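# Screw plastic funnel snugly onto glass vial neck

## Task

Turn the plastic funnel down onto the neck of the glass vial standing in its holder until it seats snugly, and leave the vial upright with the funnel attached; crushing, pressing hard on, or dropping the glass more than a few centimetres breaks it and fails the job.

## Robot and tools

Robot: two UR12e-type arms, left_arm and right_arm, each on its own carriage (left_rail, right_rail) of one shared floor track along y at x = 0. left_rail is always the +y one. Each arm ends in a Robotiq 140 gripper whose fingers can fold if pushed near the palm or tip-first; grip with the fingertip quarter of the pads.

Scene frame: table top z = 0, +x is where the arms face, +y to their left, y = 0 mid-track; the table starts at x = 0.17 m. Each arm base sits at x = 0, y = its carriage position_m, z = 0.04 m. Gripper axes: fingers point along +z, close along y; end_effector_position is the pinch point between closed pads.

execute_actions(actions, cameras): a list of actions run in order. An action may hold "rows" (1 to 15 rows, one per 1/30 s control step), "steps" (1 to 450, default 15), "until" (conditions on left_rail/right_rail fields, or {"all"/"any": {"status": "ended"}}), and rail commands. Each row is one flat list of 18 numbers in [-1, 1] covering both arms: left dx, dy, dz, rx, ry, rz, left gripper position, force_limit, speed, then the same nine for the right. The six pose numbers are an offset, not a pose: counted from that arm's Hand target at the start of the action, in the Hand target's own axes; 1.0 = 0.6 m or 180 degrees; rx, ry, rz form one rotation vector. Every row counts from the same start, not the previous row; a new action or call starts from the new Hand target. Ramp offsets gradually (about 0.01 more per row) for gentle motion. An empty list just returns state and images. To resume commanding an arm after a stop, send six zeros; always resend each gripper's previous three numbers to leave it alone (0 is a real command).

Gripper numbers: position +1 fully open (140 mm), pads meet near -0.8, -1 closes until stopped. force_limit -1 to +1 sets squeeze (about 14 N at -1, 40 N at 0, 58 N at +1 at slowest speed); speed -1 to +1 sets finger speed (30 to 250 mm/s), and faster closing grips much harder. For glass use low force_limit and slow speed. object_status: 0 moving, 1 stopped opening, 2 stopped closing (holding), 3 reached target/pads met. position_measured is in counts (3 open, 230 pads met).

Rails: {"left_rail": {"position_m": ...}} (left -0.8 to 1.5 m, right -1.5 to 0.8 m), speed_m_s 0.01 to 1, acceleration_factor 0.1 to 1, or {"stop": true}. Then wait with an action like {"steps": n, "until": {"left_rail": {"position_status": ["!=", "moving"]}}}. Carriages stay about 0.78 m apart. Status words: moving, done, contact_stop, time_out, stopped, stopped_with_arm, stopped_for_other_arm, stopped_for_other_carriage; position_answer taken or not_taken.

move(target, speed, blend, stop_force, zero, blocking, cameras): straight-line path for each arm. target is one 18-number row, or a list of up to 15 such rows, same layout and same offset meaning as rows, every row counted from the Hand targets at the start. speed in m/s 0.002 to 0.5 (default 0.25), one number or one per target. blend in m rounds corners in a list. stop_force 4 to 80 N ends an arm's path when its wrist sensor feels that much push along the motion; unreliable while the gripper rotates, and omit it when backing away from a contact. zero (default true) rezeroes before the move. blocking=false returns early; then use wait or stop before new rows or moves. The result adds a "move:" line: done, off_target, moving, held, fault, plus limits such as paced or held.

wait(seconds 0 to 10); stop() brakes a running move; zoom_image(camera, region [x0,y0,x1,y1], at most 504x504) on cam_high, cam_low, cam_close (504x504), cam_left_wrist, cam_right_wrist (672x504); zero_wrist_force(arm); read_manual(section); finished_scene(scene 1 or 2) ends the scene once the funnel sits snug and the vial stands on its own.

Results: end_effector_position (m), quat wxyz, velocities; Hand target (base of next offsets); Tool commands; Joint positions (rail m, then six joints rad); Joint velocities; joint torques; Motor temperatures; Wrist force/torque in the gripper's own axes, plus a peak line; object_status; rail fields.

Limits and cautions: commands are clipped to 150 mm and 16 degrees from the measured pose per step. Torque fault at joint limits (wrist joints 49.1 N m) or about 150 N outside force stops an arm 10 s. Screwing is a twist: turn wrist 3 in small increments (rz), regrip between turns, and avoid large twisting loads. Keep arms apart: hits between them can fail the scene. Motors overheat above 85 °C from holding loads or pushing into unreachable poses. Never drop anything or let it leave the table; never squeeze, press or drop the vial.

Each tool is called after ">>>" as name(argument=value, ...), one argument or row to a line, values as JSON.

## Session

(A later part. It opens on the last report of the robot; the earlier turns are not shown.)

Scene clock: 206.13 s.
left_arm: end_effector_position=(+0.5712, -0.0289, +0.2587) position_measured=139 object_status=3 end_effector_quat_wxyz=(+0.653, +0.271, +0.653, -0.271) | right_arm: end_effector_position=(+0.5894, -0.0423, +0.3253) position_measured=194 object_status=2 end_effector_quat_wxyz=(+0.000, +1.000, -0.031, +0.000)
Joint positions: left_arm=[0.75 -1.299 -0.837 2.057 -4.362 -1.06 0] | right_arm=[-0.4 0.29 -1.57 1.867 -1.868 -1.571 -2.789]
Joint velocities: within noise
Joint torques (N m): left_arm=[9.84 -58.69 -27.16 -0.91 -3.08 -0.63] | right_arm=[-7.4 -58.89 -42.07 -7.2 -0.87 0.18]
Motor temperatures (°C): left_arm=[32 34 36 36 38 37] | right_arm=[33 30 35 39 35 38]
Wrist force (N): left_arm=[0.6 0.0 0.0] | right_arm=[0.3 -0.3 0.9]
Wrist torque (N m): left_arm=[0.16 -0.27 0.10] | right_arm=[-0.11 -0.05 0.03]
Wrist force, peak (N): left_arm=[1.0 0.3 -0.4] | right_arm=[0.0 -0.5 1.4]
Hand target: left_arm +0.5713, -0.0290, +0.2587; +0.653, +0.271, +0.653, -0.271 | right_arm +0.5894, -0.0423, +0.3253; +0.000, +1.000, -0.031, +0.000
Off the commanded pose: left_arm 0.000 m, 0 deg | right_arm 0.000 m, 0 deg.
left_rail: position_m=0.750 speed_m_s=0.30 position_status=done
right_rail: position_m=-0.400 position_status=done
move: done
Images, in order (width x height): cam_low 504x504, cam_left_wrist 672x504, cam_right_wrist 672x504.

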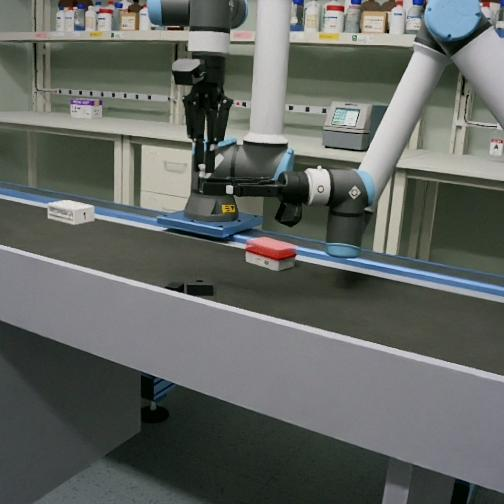

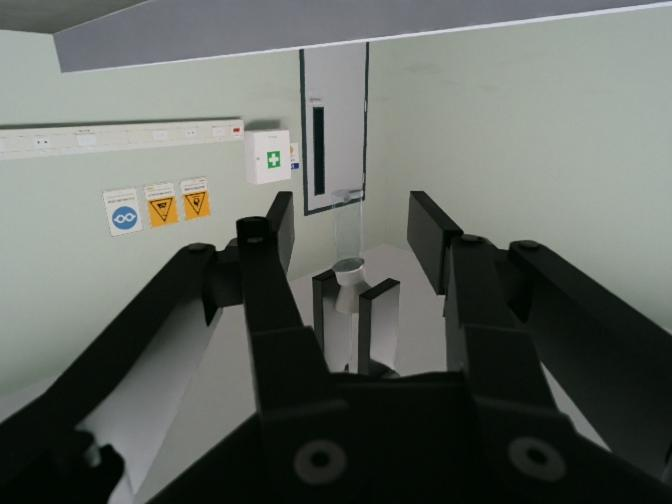

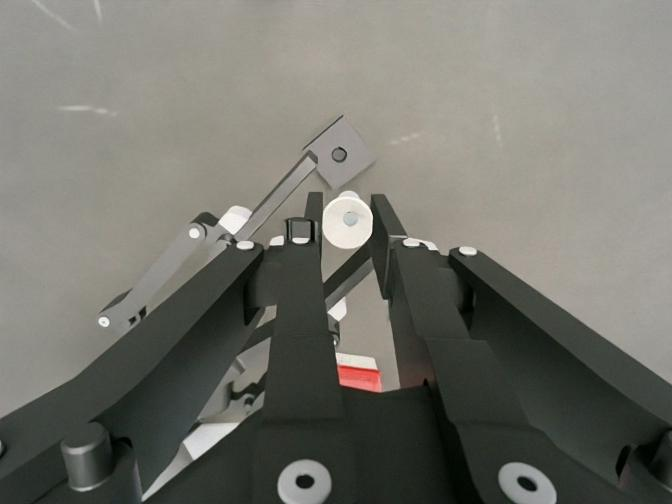

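>>> move(
  target=[0,-0.002,0.009,0,0,0,-0.08,-1,0,0,0,0,0,0,0,-1,-1,-1],
  speed=0.04,
  cameras=[],
)

>>> execute_actions(
  actions=[
    {"rows":[[0,0,0,0,0,0,-1,-1,-1,0,0,0,0,0,0,-1,-1,-1]],"steps":80},
  ],
  cameras=["cam_left_wrist","cam_right_wrist","cam_low"],
)

>>> zoom_image(
  camera="cam_left_wrist",
  region=[260, 160, 440, 300],
)

>>> zoom_image(
  camera="cam_right_wrist",
  region=[270, 100, 430, 260],
)

>>> zoom_image(
  camera="cam_low",
  region=[160, 130, 280, 230],
)

Scene clock: 208.27 s.
left_arm: end_effector_position=(+0.5742, -0.0336, +0.2587) position_measured=139 object_status=3 end_effector_quat_wxyz=(+0.653, +0.271, +0.653, -0.271) | right_arm: end_effector_position=(+0.5894, -0.0423, +0.3253) position_measured=194 object_status=2 end_effector_quat_wxyz=(+0.000, +1.000, -0.031, +0.000)
Joint positions: left_arm=[0.75 -1.296 -0.833 2.045 -4.354 -1.062 0] | right_arm=[-0.4 0.29 -1.57 1.867 -1.868 -1.571 -2.789]
Joint velocities: within noise
Joint torques (N m): left_arm=[10.25 -62.63 -26.83 -0.69 -2.85 -2.61] | right_arm=[-7.09 -59.05 -42.68 -7.29 -0.9 0.36]
Motor temperatures (°C): left_arm=[32 34 36 36 38 37] | right_arm=[33 30 35 39 35 38]
Wrist force (N): left_arm=[0.5 0.1 0.0] | right_arm=[0.5 -0.3 0.7]
Wrist torque (N m): left_arm=[0.17 -0.24 0.10] | right_arm=[-0.11 -0.09 0.04]
Wrist force, peak (N): left_arm=[0.8 -0.5 -1.0] | right_arm=[0.5 -0.5 1.3]
Hand target: left_arm +0.5742, -0.0336, +0.2587; +0.653, +0.271, +0.653, -0.271 | right_arm +0.5894, -0.0423, +0.3253; +0.000, +1.000, -0.031, +0.000
Off the commanded pose: left_arm 0.000 m, 0 deg | right_arm 0.000 m, 0 deg.
left_rail: position_m=0.750 speed_m_s=0.30 position_status=done
right_rail: position_m=-0.400 position_status=done
move: done
No camera images: "cameras" was empty.

Scene clock: 211.13 s.
left_arm: end_effector_position=(+0.5742, -0.0337, +0.2587) position_measured=208 object_status=2 end_effector_quat_wxyz=(+0.653, +0.271, +0.653, -0.271) | right_arm: end_effector_position=(+0.5894, -0.0423, +0.3253) position_measured=194 object_status=2 end_effector_quat_wxyz=(+0.000, +1.000, -0.031, +0.000)
Joint positions: left_arm=[0.75 -1.296 -0.833 2.045 -4.354 -1.062 0] | right_arm=[-0.4 0.29 -1.57 1.867 -1.868 -1.571 -2.789]
Joint velocities: within noise
Joint torques (N m): left_arm=[8.49 -74.46 -21.37 -2.86 -0.05 -2.64] | right_arm=[-7.34 -59.3 -42.27 -7.37 -0.86 0.38]
Motor temperatures (°C): left_arm=[32 34 36 36 38 37] | right_arm=[33 30 35 39 35 38]
Wrist force (N): left_arm=[2.9 0.9 -1.5] | right_arm=[0.2 0.6 -2.0]
Wrist torque (N m): left_arm=[0.14 -0.22 0.04] | right_arm=[-0.19 0.05 0.05]
Wrist force, peak (N): left_arm=[3.4 1.1 -1.5] | right_arm=[0.5 1.4 -2.1]
Hand target: left_arm +0.5742, -0.0336, +0.2587; +0.653, +0.271, +0.653, -0.271 | right_arm +0.5894, -0.0423, +0.3253; +0.000, +1.000, -0.031, +0.000
Off the commanded pose: left_arm 0.000 m, 0 deg | right_arm 0.000 m, 0 deg.
left_rail: position_m=0.750 speed_m_s=0.30 position_status=done
right_rail: position_m=-0.400 position_status=done
Images, in order (width x height): cam_low 504x504, cam_left_wrist 672x504, cam_right_wrist 672x504.

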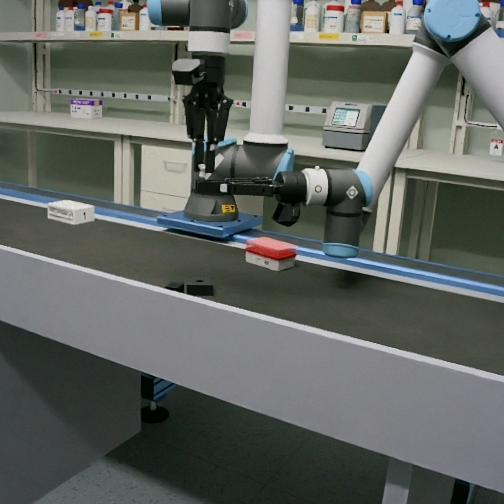

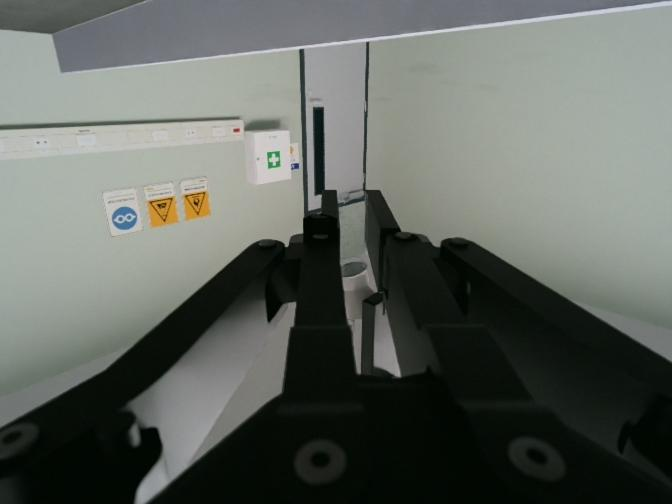

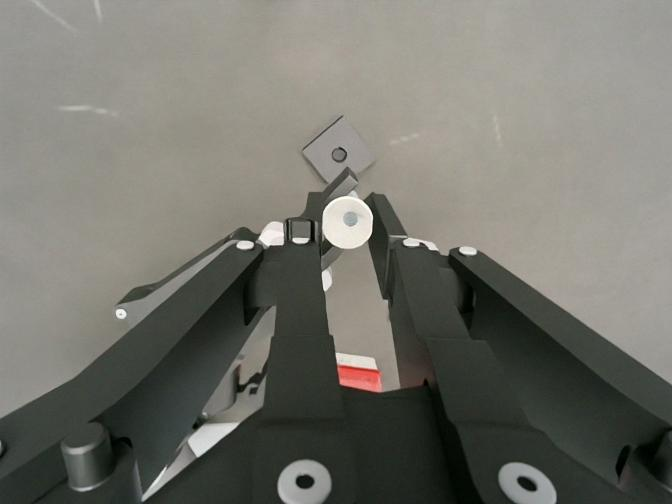

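Scaled by 2.800 from the camera's 672x504 image, which has a finer 960x720 frame.

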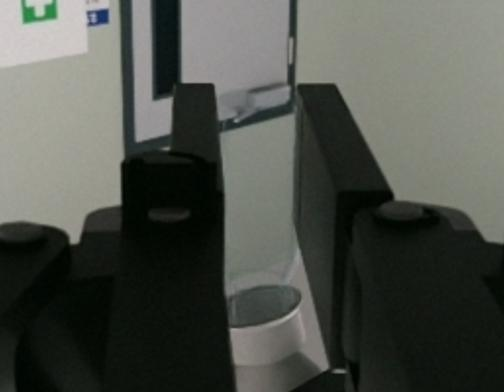

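Scaled by 3.150 from the camera's 672x504 image, which has a finer 960x720 frame.

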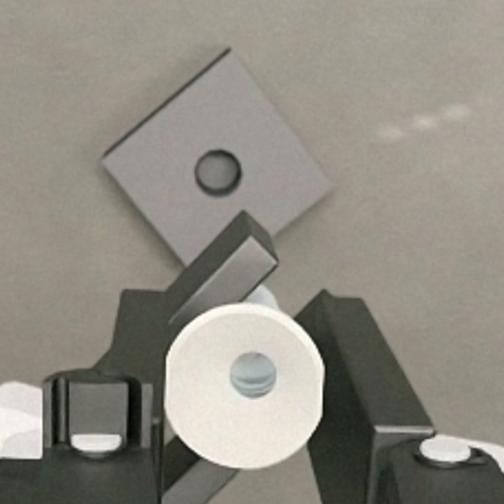

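Scaled by 4.200 from the camera's 504x504 image, which has a finer 720x720 frame.

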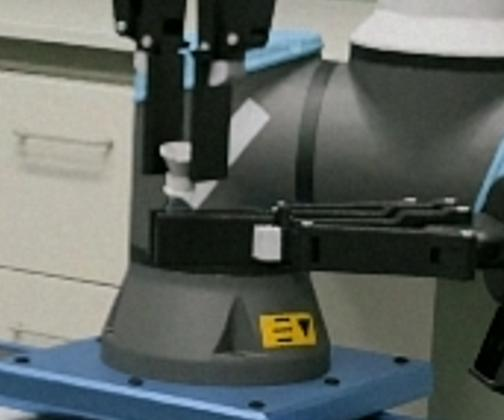

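>>> move(
  target=[
    [0,0,0,0,0,0,-1,-1,-1,0,0,-0.001,0,0,-0.5,-1,-1,-1],
    [0,0,0,0,0,0,-1,-1,-1,0,0,-0.002,0,0,-0.98,-1,-1,-1],
  ],
  speed=0.3,
  cameras=["cam_right_wrist"],
)

>>> move(
  target=[0,0,0,0,0,0,-1,-1,-1,0,0,-0.017,0,0,0,-1,-1,-1],
  speed=0.01,
  stop_force=5,
  cameras=["cam_left_wrist","cam_low"],
)

>>> zoom_image(
  camera="cam_left_wrist",
  region=[260, 160, 440, 300],
)

>>> zoom_image(
  camera="cam_low",
  region=[160, 130, 280, 230],
)

Scene clock: 218.50 s.
left_arm: end_effector_position=(+0.5742, -0.0336, +0.2587) position_measured=208 object_status=2 end_effector_quat_wxyz=(+0.653, +0.271, +0.653, -0.271) | right_arm: end_effector_position=(+0.5894, -0.0423, +0.3265) position_measured=195 object_status=2 end_effector_quat_wxyz=(+0.000, +0.063, +0.998, +0.000)
Joint positions: left_arm=[0.75 -1.296 -0.833 2.045 -4.354 -1.062 0] | right_arm=[-0.4 0.29 -1.57 1.866 -1.866 -1.571 -5.867]
Joint velocities: within noise
Joint torques (N m): left_arm=[-1.63 -94.25 -11.56 -4.58 -2.79 -1.18] | right_arm=[-13.65 -68.24 -39.07 -1.81 3.69 -3.33]
Motor temperatures (°C): left_arm=[32 34 36 36 38 37] | right_arm=[33 30 35 39 35 38]
Wrist force (N): left_arm=[0.5 0.1 -0.2] | right_arm=[0.7 0.0 0.6]
Wrist torque (N m): left_arm=[0.19 -0.20 0.10] | right_arm=[-0.11 -0.11 0.04]
Wrist force, peak (N): left_arm=[2.3 3.6 4.3] | right_arm=[0.6 -6.5 -1.3]
Hand target: left_arm +0.5742, -0.0336, +0.2587; +0.653, +0.271, +0.653, -0.271 | right_arm +0.5894, -0.0423, +0.3265; +0.000, +0.063, +0.998, +0.000
Off the commanded pose: left_arm 0.000 m, 0 deg | right_arm 0.000 m, 0 deg.
left_rail: position_m=0.750 speed_m_s=0.30 position_status=done
right_rail: position_m=-0.400 position_status=done
move: done
Images, in order (width x height): cam_right_wrist 672x504.

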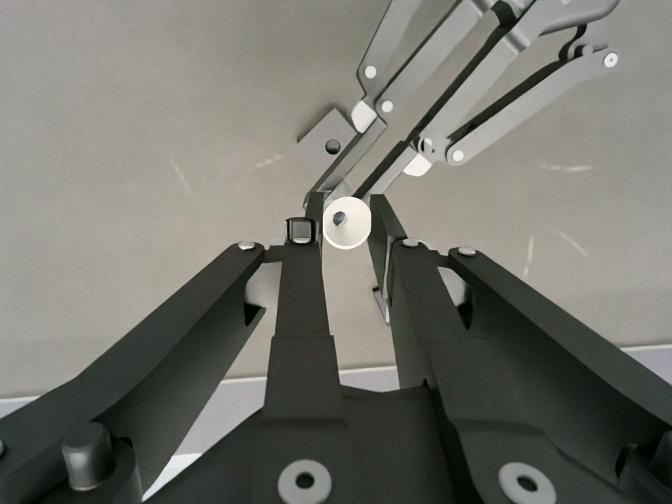

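Scene clock: 220.30 s.
left_arm: end_effector_position=(+0.5742, -0.0336, +0.2587) position_measured=208 object_status=2 end_effector_quat_wxyz=(+0.653, +0.271, +0.653, -0.271) | right_arm: end_effector_position=(+0.5894, -0.0423, +0.3367) position_measured=195 object_status=2 end_effector_quat_wxyz=(+0.000, +0.063, +0.998, +0.000)
Joint positions: left_arm=[0.75 -1.296 -0.833 2.045 -4.354 -1.062 0] | right_arm=[-0.4 0.29 -1.575 1.852 -1.848 -1.571 -5.867]
Joint velocities: within noise
Joint torques (N m): left_arm=[-2.44 -93.01 -10.9 -3.42 -2.16 -0.76] | right_arm=[-13.14 -68.3 -51.8 -1.96 3.2 -3.18]
Motor temperatures (°C): left_arm=[32 34 36 36 38 37] | right_arm=[33 30 35 39 35 38]
Wrist force (N): left_arm=[0.7 0.0 -0.6] | right_arm=[0.3 -0.4 0.4]
Wrist torque (N m): left_arm=[0.16 -0.27 0.10] | right_arm=[-0.12 -0.06 0.03]
Wrist force, peak (N): left_arm=[0.9 -0.5 -0.7] | right_arm=[0.7 -0.7 1.1]
Hand target: left_arm +0.5742, -0.0336, +0.2587; +0.653, +0.271, +0.653, -0.271 | right_arm +0.5894, -0.0423, +0.3367; +0.000, +0.063, +0.998, +0.000
Off the commanded pose: left_arm 0.000 m, 0 deg | right_arm 0.000 m, 0 deg.
left_rail: position_m=0.750 speed_m_s=0.30 position_status=done
right_rail: position_m=-0.400 position_status=done
move: done
Images, in order (width x height): cam_low 504x504, cam_left_wrist 672x504.

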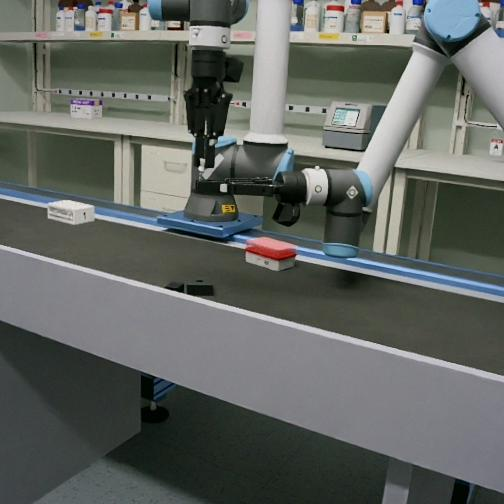

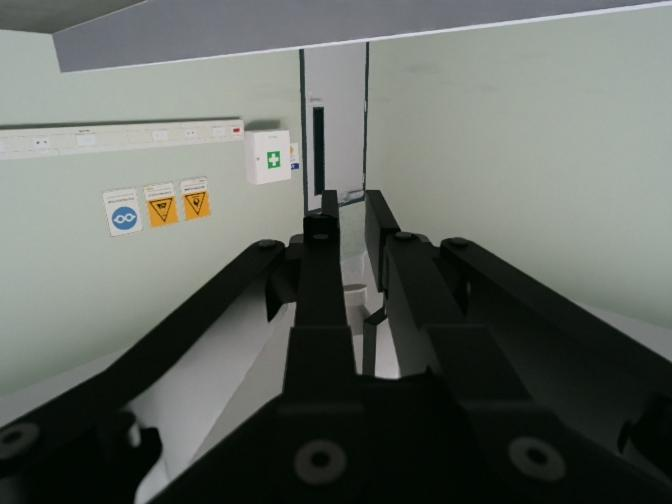

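Scaled by 2.800 from the camera's 672x504 image, which has a finer 960x720 frame.

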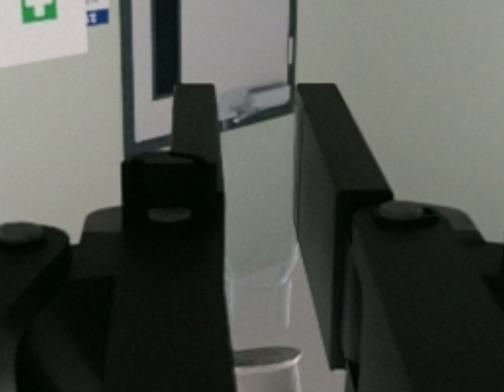

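Scaled by 4.200 from the camera's 504x504 image, which has a finer 720x720 frame.

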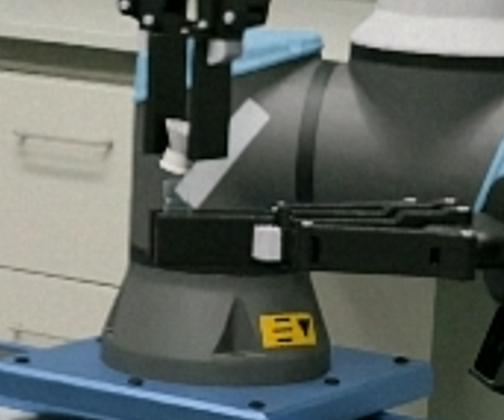

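>>> move(
  target=[
    [0,0,0,0,0,0,-1,-1,-1,0,0,-0.02,0,0,0,-1,-1,-1],
    [0,0,0,0,0,0,-1,-1,-1,-0.044,-0.347,-0.02,0,0,0.48,-1,-1,-1],
    [0,0,0,0,0,0,-1,-1,-1,-0.044,-0.347,0.44,0,0,0.96,-1,-1,-1],
  ],
  speed=0.25,
  cameras=["cam_right_wrist","cam_low"],
)

>>> zoom_image(
  camera="cam_low",
  region=[100, 180, 280, 310],
)

Scene clock: 228.90 s.
left_arm: end_effector_position=(+0.5742, -0.0337, +0.2587) position_measured=208 object_status=2 end_effector_quat_wxyz=(+0.653, +0.271, +0.653, -0.271) | right_arm: end_effector_position=(+0.5895, -0.2522, +0.0727) position_measured=195 object_status=2 end_effector_quat_wxyz=(+0.000, +1.000, +0.000, +0.000)
Joint positions: left_arm=[0.75 -1.296 -0.833 2.045 -4.354 -1.062 0] | right_arm=[-0.4 -0.045 -1.456 2.271 -2.386 -1.571 -3.187]
Joint velocities: within noise
Joint torques (N m): left_arm=[-8.07 -92.49 -11.05 -1.72 1.18 0.98] | right_arm=[7.99 -38.3 -27.6 -7.74 -2.96 2.97]
Motor temperatures (°C): left_arm=[32 34 36 36 38 37] | right_arm=[33 30 35 39 35 38]
Wrist force (N): left_arm=[0.3 -0.1 -0.4] | right_arm=[0.2 -0.3 0.6]
Wrist torque (N m): left_arm=[0.12 -0.17 0.11] | right_arm=[-0.12 -0.05 0.02]
Wrist force, peak (N): left_arm=[1.2 -0.1 -0.9] | right_arm=[0.6 -0.1 1.7]
Hand target: left_arm +0.5742, -0.0337, +0.2587; +0.653, +0.271, +0.653, -0.271 | right_arm +0.5895, -0.2522, +0.0727; +0.000, +1.000, +0.000, +0.000
Off the commanded pose: left_arm 0.000 m, 0 deg | right_arm 0.000 m, 0 deg.
left_rail: position_m=0.750 speed_m_s=0.30 position_status=done
right_rail: position_m=-0.400 position_status=done
move: done
Images, in order (width x height): cam_low 504x504, cam_right_wrist 672x504.

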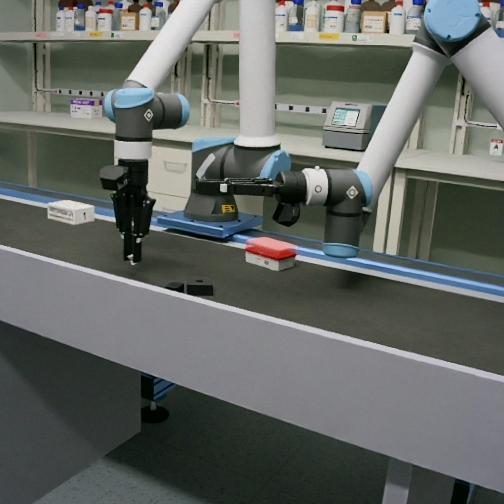

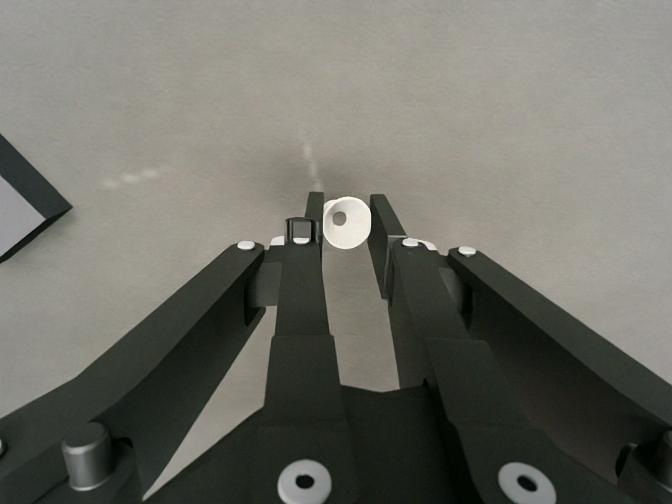

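Scaled by 2.800 from the camera's 504x504 image, which has a finer 720x720 frame.

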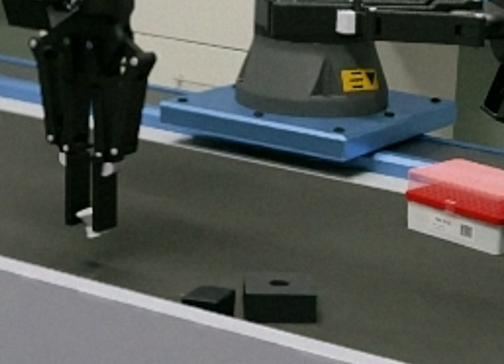

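>>> move(
  target=[0,0,0,0,0,0,-1,-1,-1,0,0,0.05,0,0,0,-1,-1,-1],
  speed=0.01,
  stop_force=5,
  cameras=["cam_right_wrist"],
)

>>> zoom_image(
  camera="cam_right_wrist",
  region=[270, 160, 430, 280],
)

Scene clock: 233.90 s.
left_arm: end_effector_position=(+0.5742, -0.0337, +0.2587) position_measured=208 object_status=2 end_effector_quat_wxyz=(+0.653, +0.271, +0.653, -0.271) | right_arm: end_effector_position=(+0.5895, -0.2522, +0.0438) position_measured=195 object_status=2 end_effector_quat_wxyz=(+0.000, +1.000, +0.000, +0.000)
Joint positions: left_arm=[0.75 -1.296 -0.833 2.045 -4.354 -1.062 0] | right_arm=[-0.4 -0.045 -1.409 2.29 -2.452 -1.571 -3.187]
Joint velocities: within noise
Joint torques (N m): left_arm=[-5.1 -92.55 -11.53 -2.11 1.82 1.37] | right_arm=[5.86 -68.55 -38.02 -2.99 -2.64 3.04]
Motor temperatures (°C): left_arm=[32 34 36 36 38 37] | right_arm=[33 30 35 39 35 38]
Wrist force (N): left_arm=[0.9 -0.3 -0.2] | right_arm=[0.3 -0.5 0.7]
Wrist torque (N m): left_arm=[0.07 -0.30 0.10] | right_arm=[-0.15 -0.09 0.01]
Wrist force, peak (N): left_arm=[1.1 0.0 -0.6] | right_arm=[-0.4 -0.5 -7.6]
Hand target: left_arm +0.5742, -0.0337, +0.2587; +0.653, +0.271, +0.653, -0.271 | right_arm +0.5895, -0.2522, +0.0438; +0.000, +1.000, +0.000, +0.000 (not the last commanded pose)
Off the commanded pose: left_arm 0.000 m, 0 deg | right_arm 0.001 m, 0 deg.
left_rail: position_m=0.750 speed_m_s=0.30 position_status=done
right_rail: position_m=-0.400 position_status=done
move: contact (right_arm)
Images, in order (width x height): cam_right_wrist 672x504.

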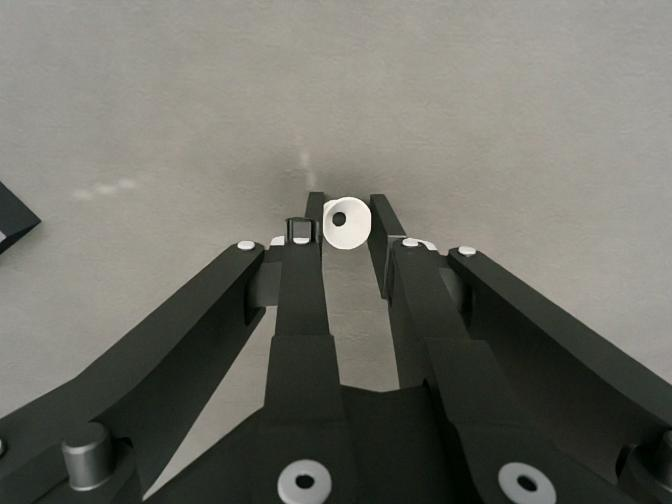

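Scaled by 3.150 from the camera's 672x504 image, which has a finer 960x720 frame.

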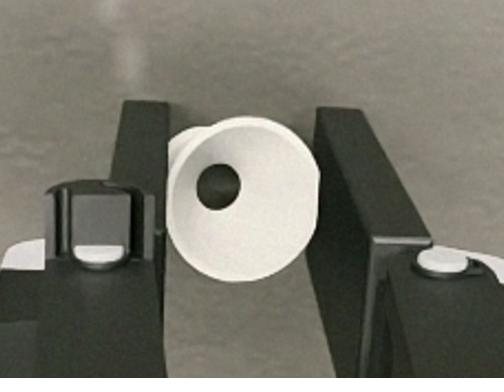

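Release; let it settle.

>>> execute_actions(
  actions=[
    {"rows":[[0,0,0,0,0,0,-1,-1,-1,0,0,0,0,0,0,-0.4,-1,-1]],"steps":45},
  ],
  cameras=["cam_right_wrist"],
)

>>> zoom_image(
  camera="cam_right_wrist",
  region=[270, 160, 430, 280],
)

Scene clock: 236.00 s.
left_arm: end_effector_position=(+0.5742, -0.0337, +0.2587) position_measured=208 object_status=2 end_effector_quat_wxyz=(+0.653, +0.271, +0.653, -0.271) | right_arm: end_effector_position=(+0.5895, -0.2522, +0.0438) position_measured=179 object_status=3 end_effector_quat_wxyz=(+0.000, +1.000, +0.000, +0.000)
Joint positions: left_arm=[0.75 -1.296 -0.833 2.045 -4.354 -1.062 0] | right_arm=[-0.4 -0.045 -1.409 2.29 -2.452 -1.571 -3.187]
Joint velocities: within noise
Joint torques (N m): left_arm=[-6.34 -93.41 -11.74 -2.02 1.86 1.57] | right_arm=[5.39 -66.37 -36.37 -6.84 -2.89 2.98]
Motor temperatures (°C): left_arm=[32 34 36 36 38 37] | right_arm=[33 30 35 39 35 38]
Wrist force (N): left_arm=[0.7 0.1 -0.2] | right_arm=[0.2 -0.8 0.0]
Wrist torque (N m): left_arm=[0.17 -0.25 0.10] | right_arm=[-0.21 -0.07 0.01]
Wrist force, peak (N): left_arm=[1.2 -0.1 -0.4] | right_arm=[0.3 -0.7 0.7]
Hand target: left_arm +0.5742, -0.0337, +0.2587; +0.653, +0.271, +0.653, -0.271 | right_arm +0.5895, -0.2522, +0.0438; +0.000, +1.000, +0.000, +0.000
Off the commanded pose: left_arm 0.000 m, 0 deg | right_arm 0.000 m, 0 deg.
left_rail: position_m=0.750 speed_m_s=0.30 position_status=done
right_rail: position_m=-0.400 position_status=done
Images, in order (width x height): cam_right_wrist 672x504.

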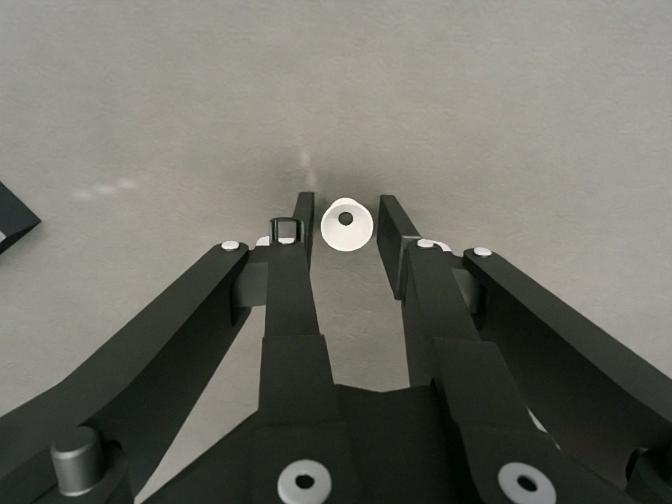

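Scaled by 3.150 from the camera's 672x504 image, which has a finer 960x720 frame.

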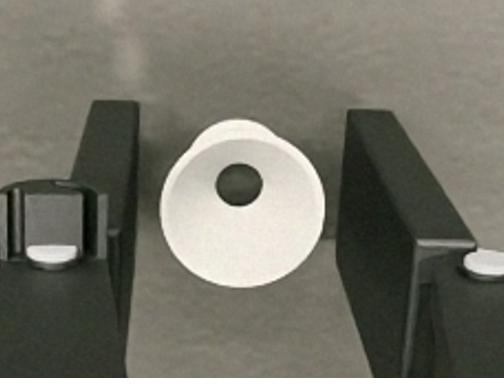

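>>> execute_actions(
  actions=[
    {"rows":[[0,0,0,0,0,0,-1,-1,-1,0,0,0,0,0,0,-1,-1,-1]],"steps":50},
    {"rows":[[0,0,0,0,0,0,-1,-1,-1,0,0,0,0,0,0,-0.98,0,-1]],"steps":40},
  ],
  cameras=["cam_right_wrist"],
)

>>> zoom_image(
  camera="cam_right_wrist",
  region=[270, 160, 430, 280],
)

Scene clock: 240.33 s.
left_arm: end_effector_position=(+0.5742, -0.0337, +0.2587) position_measured=208 object_status=2 end_effector_quat_wxyz=(+0.653, +0.271, +0.653, -0.271) | right_arm: end_effector_position=(+0.5895, -0.2522, +0.0438) position_measured=197 object_status=2 end_effector_quat_wxyz=(+0.000, +1.000, +0.000, +0.000)
Joint positions: left_arm=[0.75 -1.296 -0.833 2.045 -4.354 -1.062 0] | right_arm=[-0.4 -0.045 -1.409 2.29 -2.452 -1.571 -3.187]
Joint velocities: within noise
Joint torques (N m): left_arm=[-4.6 -92.54 -10.91 -1.77 1.89 1.39] | right_arm=[6.12 -58.79 -33.15 -6 -2.64 2.96]
Motor temperatures (°C): left_arm=[32 34 36 36 38 37] | right_arm=[33 30 35 39 35 38]
Wrist force (N): left_arm=[0.5 0.3 -0.2] | right_arm=[-0.5 -0.1 -7.9]
Wrist torque (N m): left_arm=[0.21 -0.23 0.10] | right_arm=[-0.05 -0.13 0.01]
Wrist force, peak (N): left_arm=[1.0 -0.4 -0.5] | right_arm=[-0.4 0.1 -8.8]
Hand target: left_arm +0.5742, -0.0337, +0.2587; +0.653, +0.271, +0.653, -0.271 | right_arm +0.5895, -0.2522, +0.0438; +0.000, +1.000, +0.000, +0.000
Off the commanded pose: left_arm 0.000 m, 0 deg | right_arm 0.000 m, 0 deg.
left_rail: position_m=0.750 speed_m_s=0.30 position_status=done
right_rail: position_m=-0.400 position_status=done
Images, in order (width x height): cam_right_wrist 672x504.

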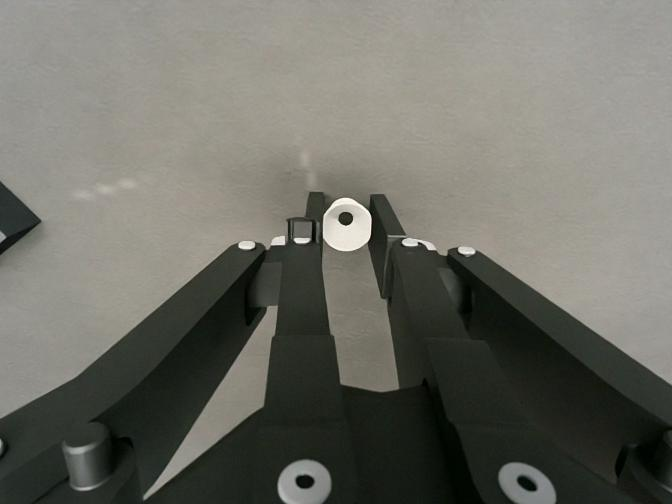

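Scaled by 3.150 from the camera's 672x504 image, which has a finer 960x720 frame.

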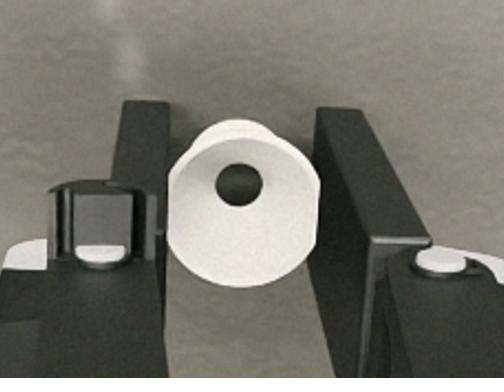

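>>> move(
  target=[
    [0,0,0,0,0,0,-1,-1,-1,0,0,-0.51,0,0,0,-0.98,0,-1],
    [0,0,0,0,0,0,-1,-1,-1,0,-0.35,-0.51,0,0,0,-0.98,0,-1],
  ],
  speed=0.2,
  cameras=["cam_right_wrist","cam_left_wrist"],
)

>>> zoom_image(
  camera="cam_right_wrist",
  region=[270, 140, 430, 260],
)

>>> zoom_image(
  camera="cam_left_wrist",
  region=[290, 180, 430, 360],
)

Scene clock: 245.50 s.
left_arm: end_effector_position=(+0.5742, -0.0337, +0.2587) position_measured=208 object_status=2 end_effector_quat_wxyz=(+0.653, +0.271, +0.653, -0.271) | right_arm: end_effector_position=(+0.5895, -0.0423, +0.3498) position_measured=197 object_status=2 end_effector_quat_wxyz=(+0.000, +1.000, +0.000, +0.000)
Joint positions: left_arm=[0.75 -1.296 -0.833 2.045 -4.354 -1.062 0] | right_arm=[-0.4 0.29 -1.581 1.834 -1.824 -1.571 -2.851]
Joint velocities: within noise
Joint torques (N m): left_arm=[-2.91 -94.89 -10.7 -1.47 2.1 1.19] | right_arm=[6.24 -39.26 -53.45 -1.5 -3.03 2.82]
Motor temperatures (°C): left_arm=[32 34 36 36 38 37] | right_arm=[33 30 35 39 35 38]
Wrist force (N): left_arm=[0.3 -0.2 -0.3] | right_arm=[0.4 -0.4 0.5]
Wrist torque (N m): left_arm=[0.11 -0.18 0.10] | right_arm=[-0.14 -0.09 0.02]
Wrist force, peak (N): left_arm=[0.9 -0.3 -0.8] | right_arm=[-0.6 -0.4 -9.0]
Hand target: left_arm +0.5742, -0.0337, +0.2587; +0.653, +0.271, +0.653, -0.271 | right_arm +0.5895, -0.0422, +0.3498; +0.000, +1.000, +0.000, +0.000
Off the commanded pose: left_arm 0.000 m, 0 deg | right_arm 0.000 m, 0 deg.
left_rail: position_m=0.750 speed_m_s=0.30 position_status=done
right_rail: position_m=-0.400 position_status=done
move: done
Images, in order (width x height): cam_left_wrist 672x504, cam_right_wrist 672x504.

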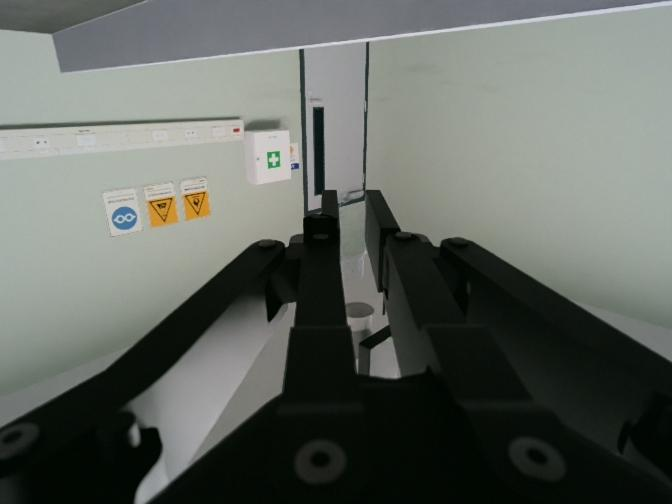

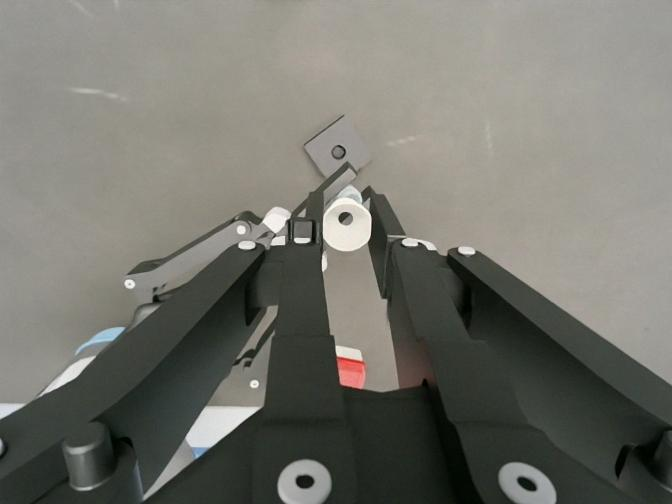

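Scaled by 3.150 from the camera's 672x504 image, which has a finer 960x720 frame.

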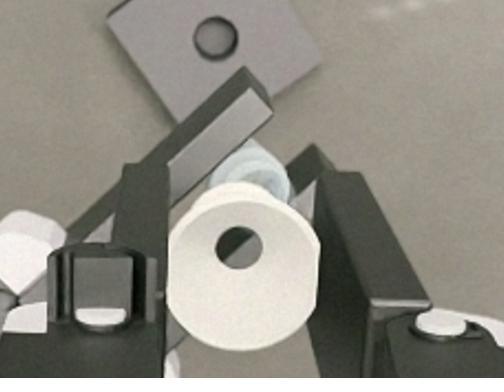

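Scaled by 2.800 from the camera's 672x504 image, which has a finer 960x720 frame.

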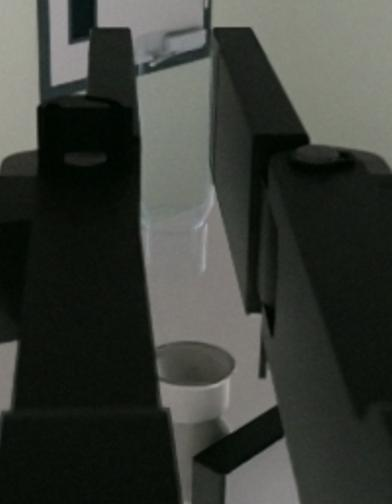

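>>> zoom_image(
  camera="cam_right_wrist",
  region=[315, 170, 385, 230],
)

>>> zoom_image(
  camera="cam_left_wrist",
  region=[325, 240, 385, 340],
)

Scaled by 7.200 from the camera's 672x504 image, which has a finer 960x720 frame.

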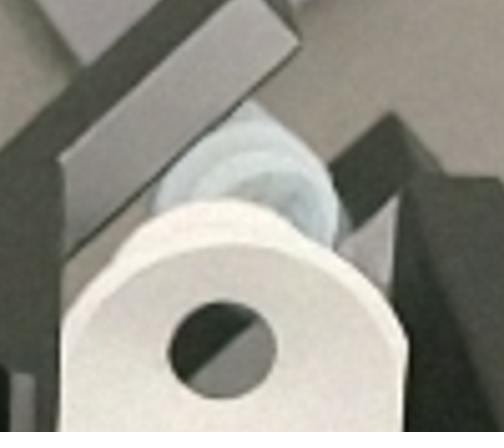

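Scaled by 5.040 from the camera's 672x504 image, which has a finer 960x720 frame.

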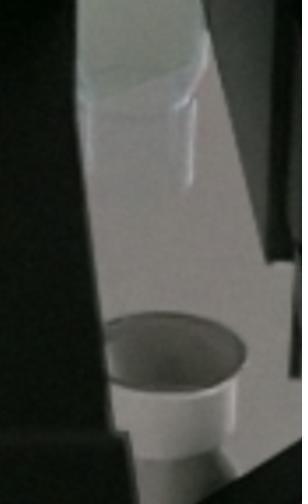

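>>> move(
  target=[0,0,0,0,0,0,-1,-1,-1,0.0018,0.0075,0.012,0,0,0,-0.98,0,-1],
  speed=0.05,
  cameras=["cam_right_wrist","cam_left_wrist"],
)

>>> zoom_image(
  camera="cam_right_wrist",
  region=[315, 170, 385, 230],
)

>>> zoom_image(
  camera="cam_left_wrist",
  region=[325, 240, 385, 340],
)

>>> move(
  target=[0,0,0,0,0,0,-1,-1,-1,0,0,0,0,0,0.5,-0.98,0,-1],
  speed=0.4,
  cameras=["cam_right_wrist"],
)

>>> zoom_image(
  camera="cam_right_wrist",
  region=[315, 170, 385, 230],
)

Scene clock: 249.70 s.
left_arm: end_effector_position=(+0.5742, -0.0337, +0.2587) position_measured=208 object_status=2 end_effector_quat_wxyz=(+0.653, +0.271, +0.653, -0.271) | right_arm: end_effector_position=(+0.5905, -0.0467, +0.3427) position_measured=197 object_status=2 end_effector_quat_wxyz=(+0.000, +1.000, +0.000, +0.000)
Joint positions: left_arm=[0.75 -1.296 -0.833 2.045 -4.354 -1.062 0] | right_arm=[-0.4 0.283 -1.58 1.846 -1.837 -1.571 -2.858]
Joint velocities: within noise
Joint torques (N m): left_arm=[0.28 -92.6 -11.39 -2.06 2.1 1.68] | right_arm=[-11.92 -39.64 -39.45 -7.72 -3.14 -3.62]
Motor temperatures (°C): left_arm=[32 34 36 36 38 37] | right_arm=[33 30 35 39 35 38]
Wrist force (N): left_arm=[0.8 -0.4 0.0] | right_arm=[0.0 -0.1 1.1]
Wrist torque (N m): left_arm=[0.04 -0.29 0.10] | right_arm=[-0.09 0.01 0.02]
Wrist force, peak (N): left_arm=[1.1 -0.1 -0.4] | right_arm=[0.1 0.0 1.5]
Hand target: left_arm +0.5742, -0.0337, +0.2587; +0.653, +0.271, +0.653, -0.271 | right_arm +0.5905, -0.0467, +0.3426; +0.000, +1.000, +0.000, +0.000
Off the commanded pose: left_arm 0.000 m, 0 deg | right_arm 0.000 m, 0 deg.
left_rail: position_m=0.750 speed_m_s=0.30 position_status=done
right_rail: position_m=-0.400 position_status=done
move: done
Images, in order (width x height): cam_left_wrist 672x504, cam_right_wrist 672x504.

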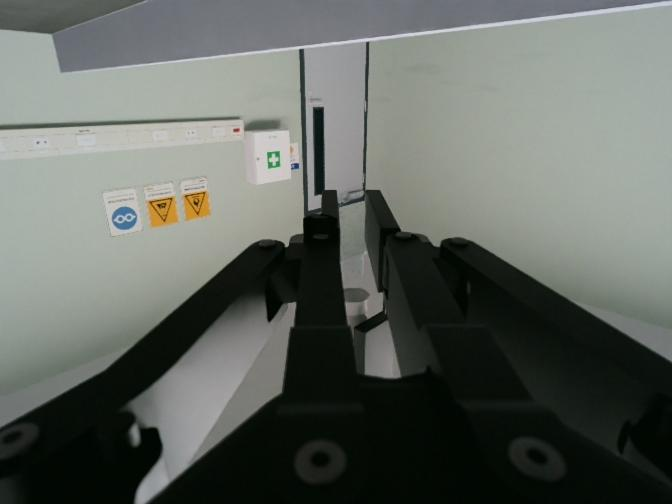

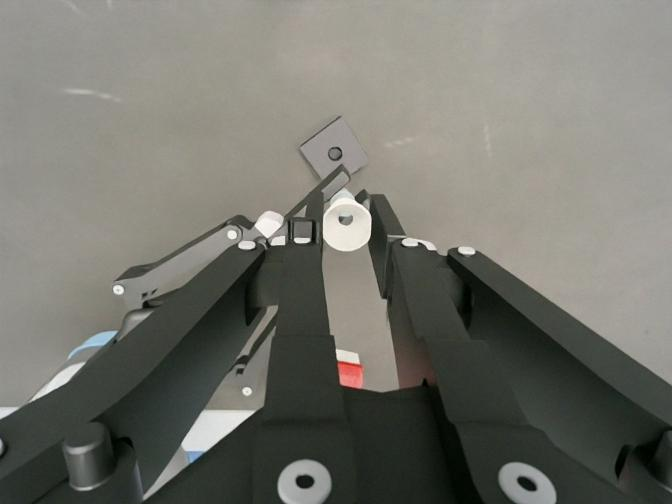

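Scaled by 7.200 from the camera's 672x504 image, which has a finer 960x720 frame.

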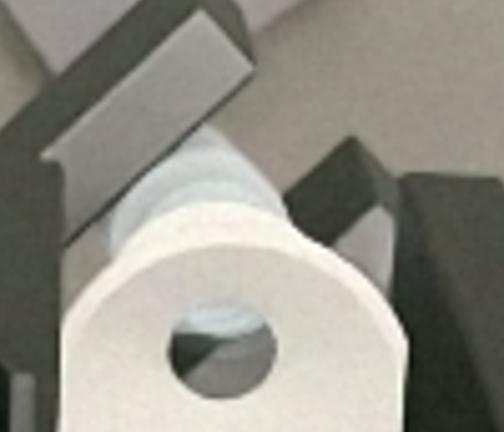

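Scaled by 5.040 from the camera's 672x504 image, which has a finer 960x720 frame.

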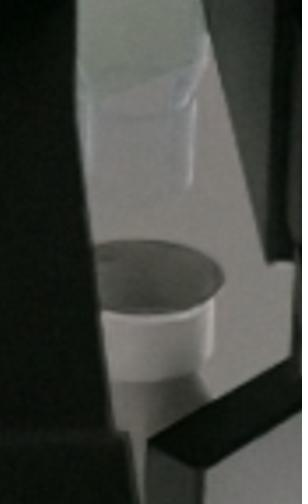

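Scene clock: 252.33 s.
left_arm: end_effector_position=(+0.5742, -0.0337, +0.2587) position_measured=208 object_status=2 end_effector_quat_wxyz=(+0.653, +0.271, +0.653, -0.271) | right_arm: end_effector_position=(+0.5906, -0.0467, +0.3426) position_measured=197 object_status=2 end_effector_quat_wxyz=(+0.000, +0.707, -0.707, +0.000)
Joint positions: left_arm=[0.75 -1.296 -0.833 2.045 -4.354 -1.062 0] | right_arm=[-0.4 0.283 -1.58 1.846 -1.837 -1.571 -1.288]
Joint velocities: within noise
Joint torques (N m): left_arm=[-1.82 -91.75 -11.78 -2.21 2.14 1.34] | right_arm=[7.96 -40.29 -51.93 -1.74 -3.15 2.73]
Motor temperatures (°C): left_arm=[32 34 36 36 38 37] | right_arm=[33 30 35 39 35 38]
Wrist force (N): left_arm=[0.4 -0.1 -0.2] | right_arm=[0.4 -0.2 0.7]
Wrist torque (N m): left_arm=[0.12 -0.19 0.10] | right_arm=[-0.08 -0.09 0.02]
Wrist force, peak (N): left_arm=[0.9 0.2 -0.8] | right_arm=[0.8 -0.5 1.3]
Hand target: left_arm +0.5742, -0.0337, +0.2587; +0.653, +0.271, +0.653, -0.271 | right_arm +0.5905, -0.0467, +0.3426; +0.000, +0.707, -0.707, +0.000
Off the commanded pose: left_arm 0.000 m, 0 deg | right_arm 0.000 m, 0 deg.
left_rail: position_m=0.750 speed_m_s=0.30 position_status=done
right_rail: position_m=-0.400 position_status=done
move: done
Images, in order (width x height): cam_right_wrist 672x504.

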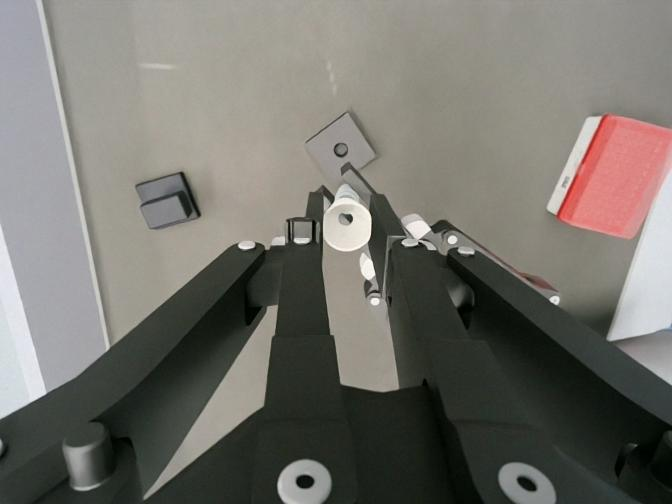

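Scaled by 7.200 from the camera's 672x504 image, which has a finer 960x720 frame.

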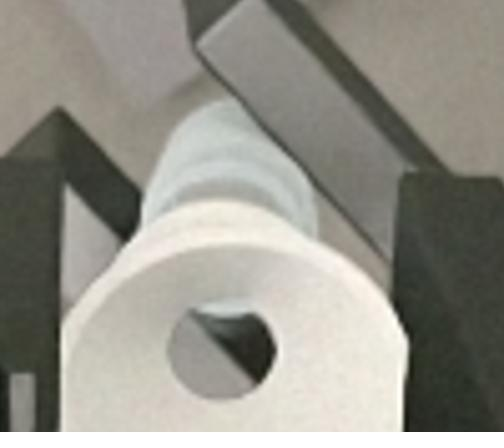

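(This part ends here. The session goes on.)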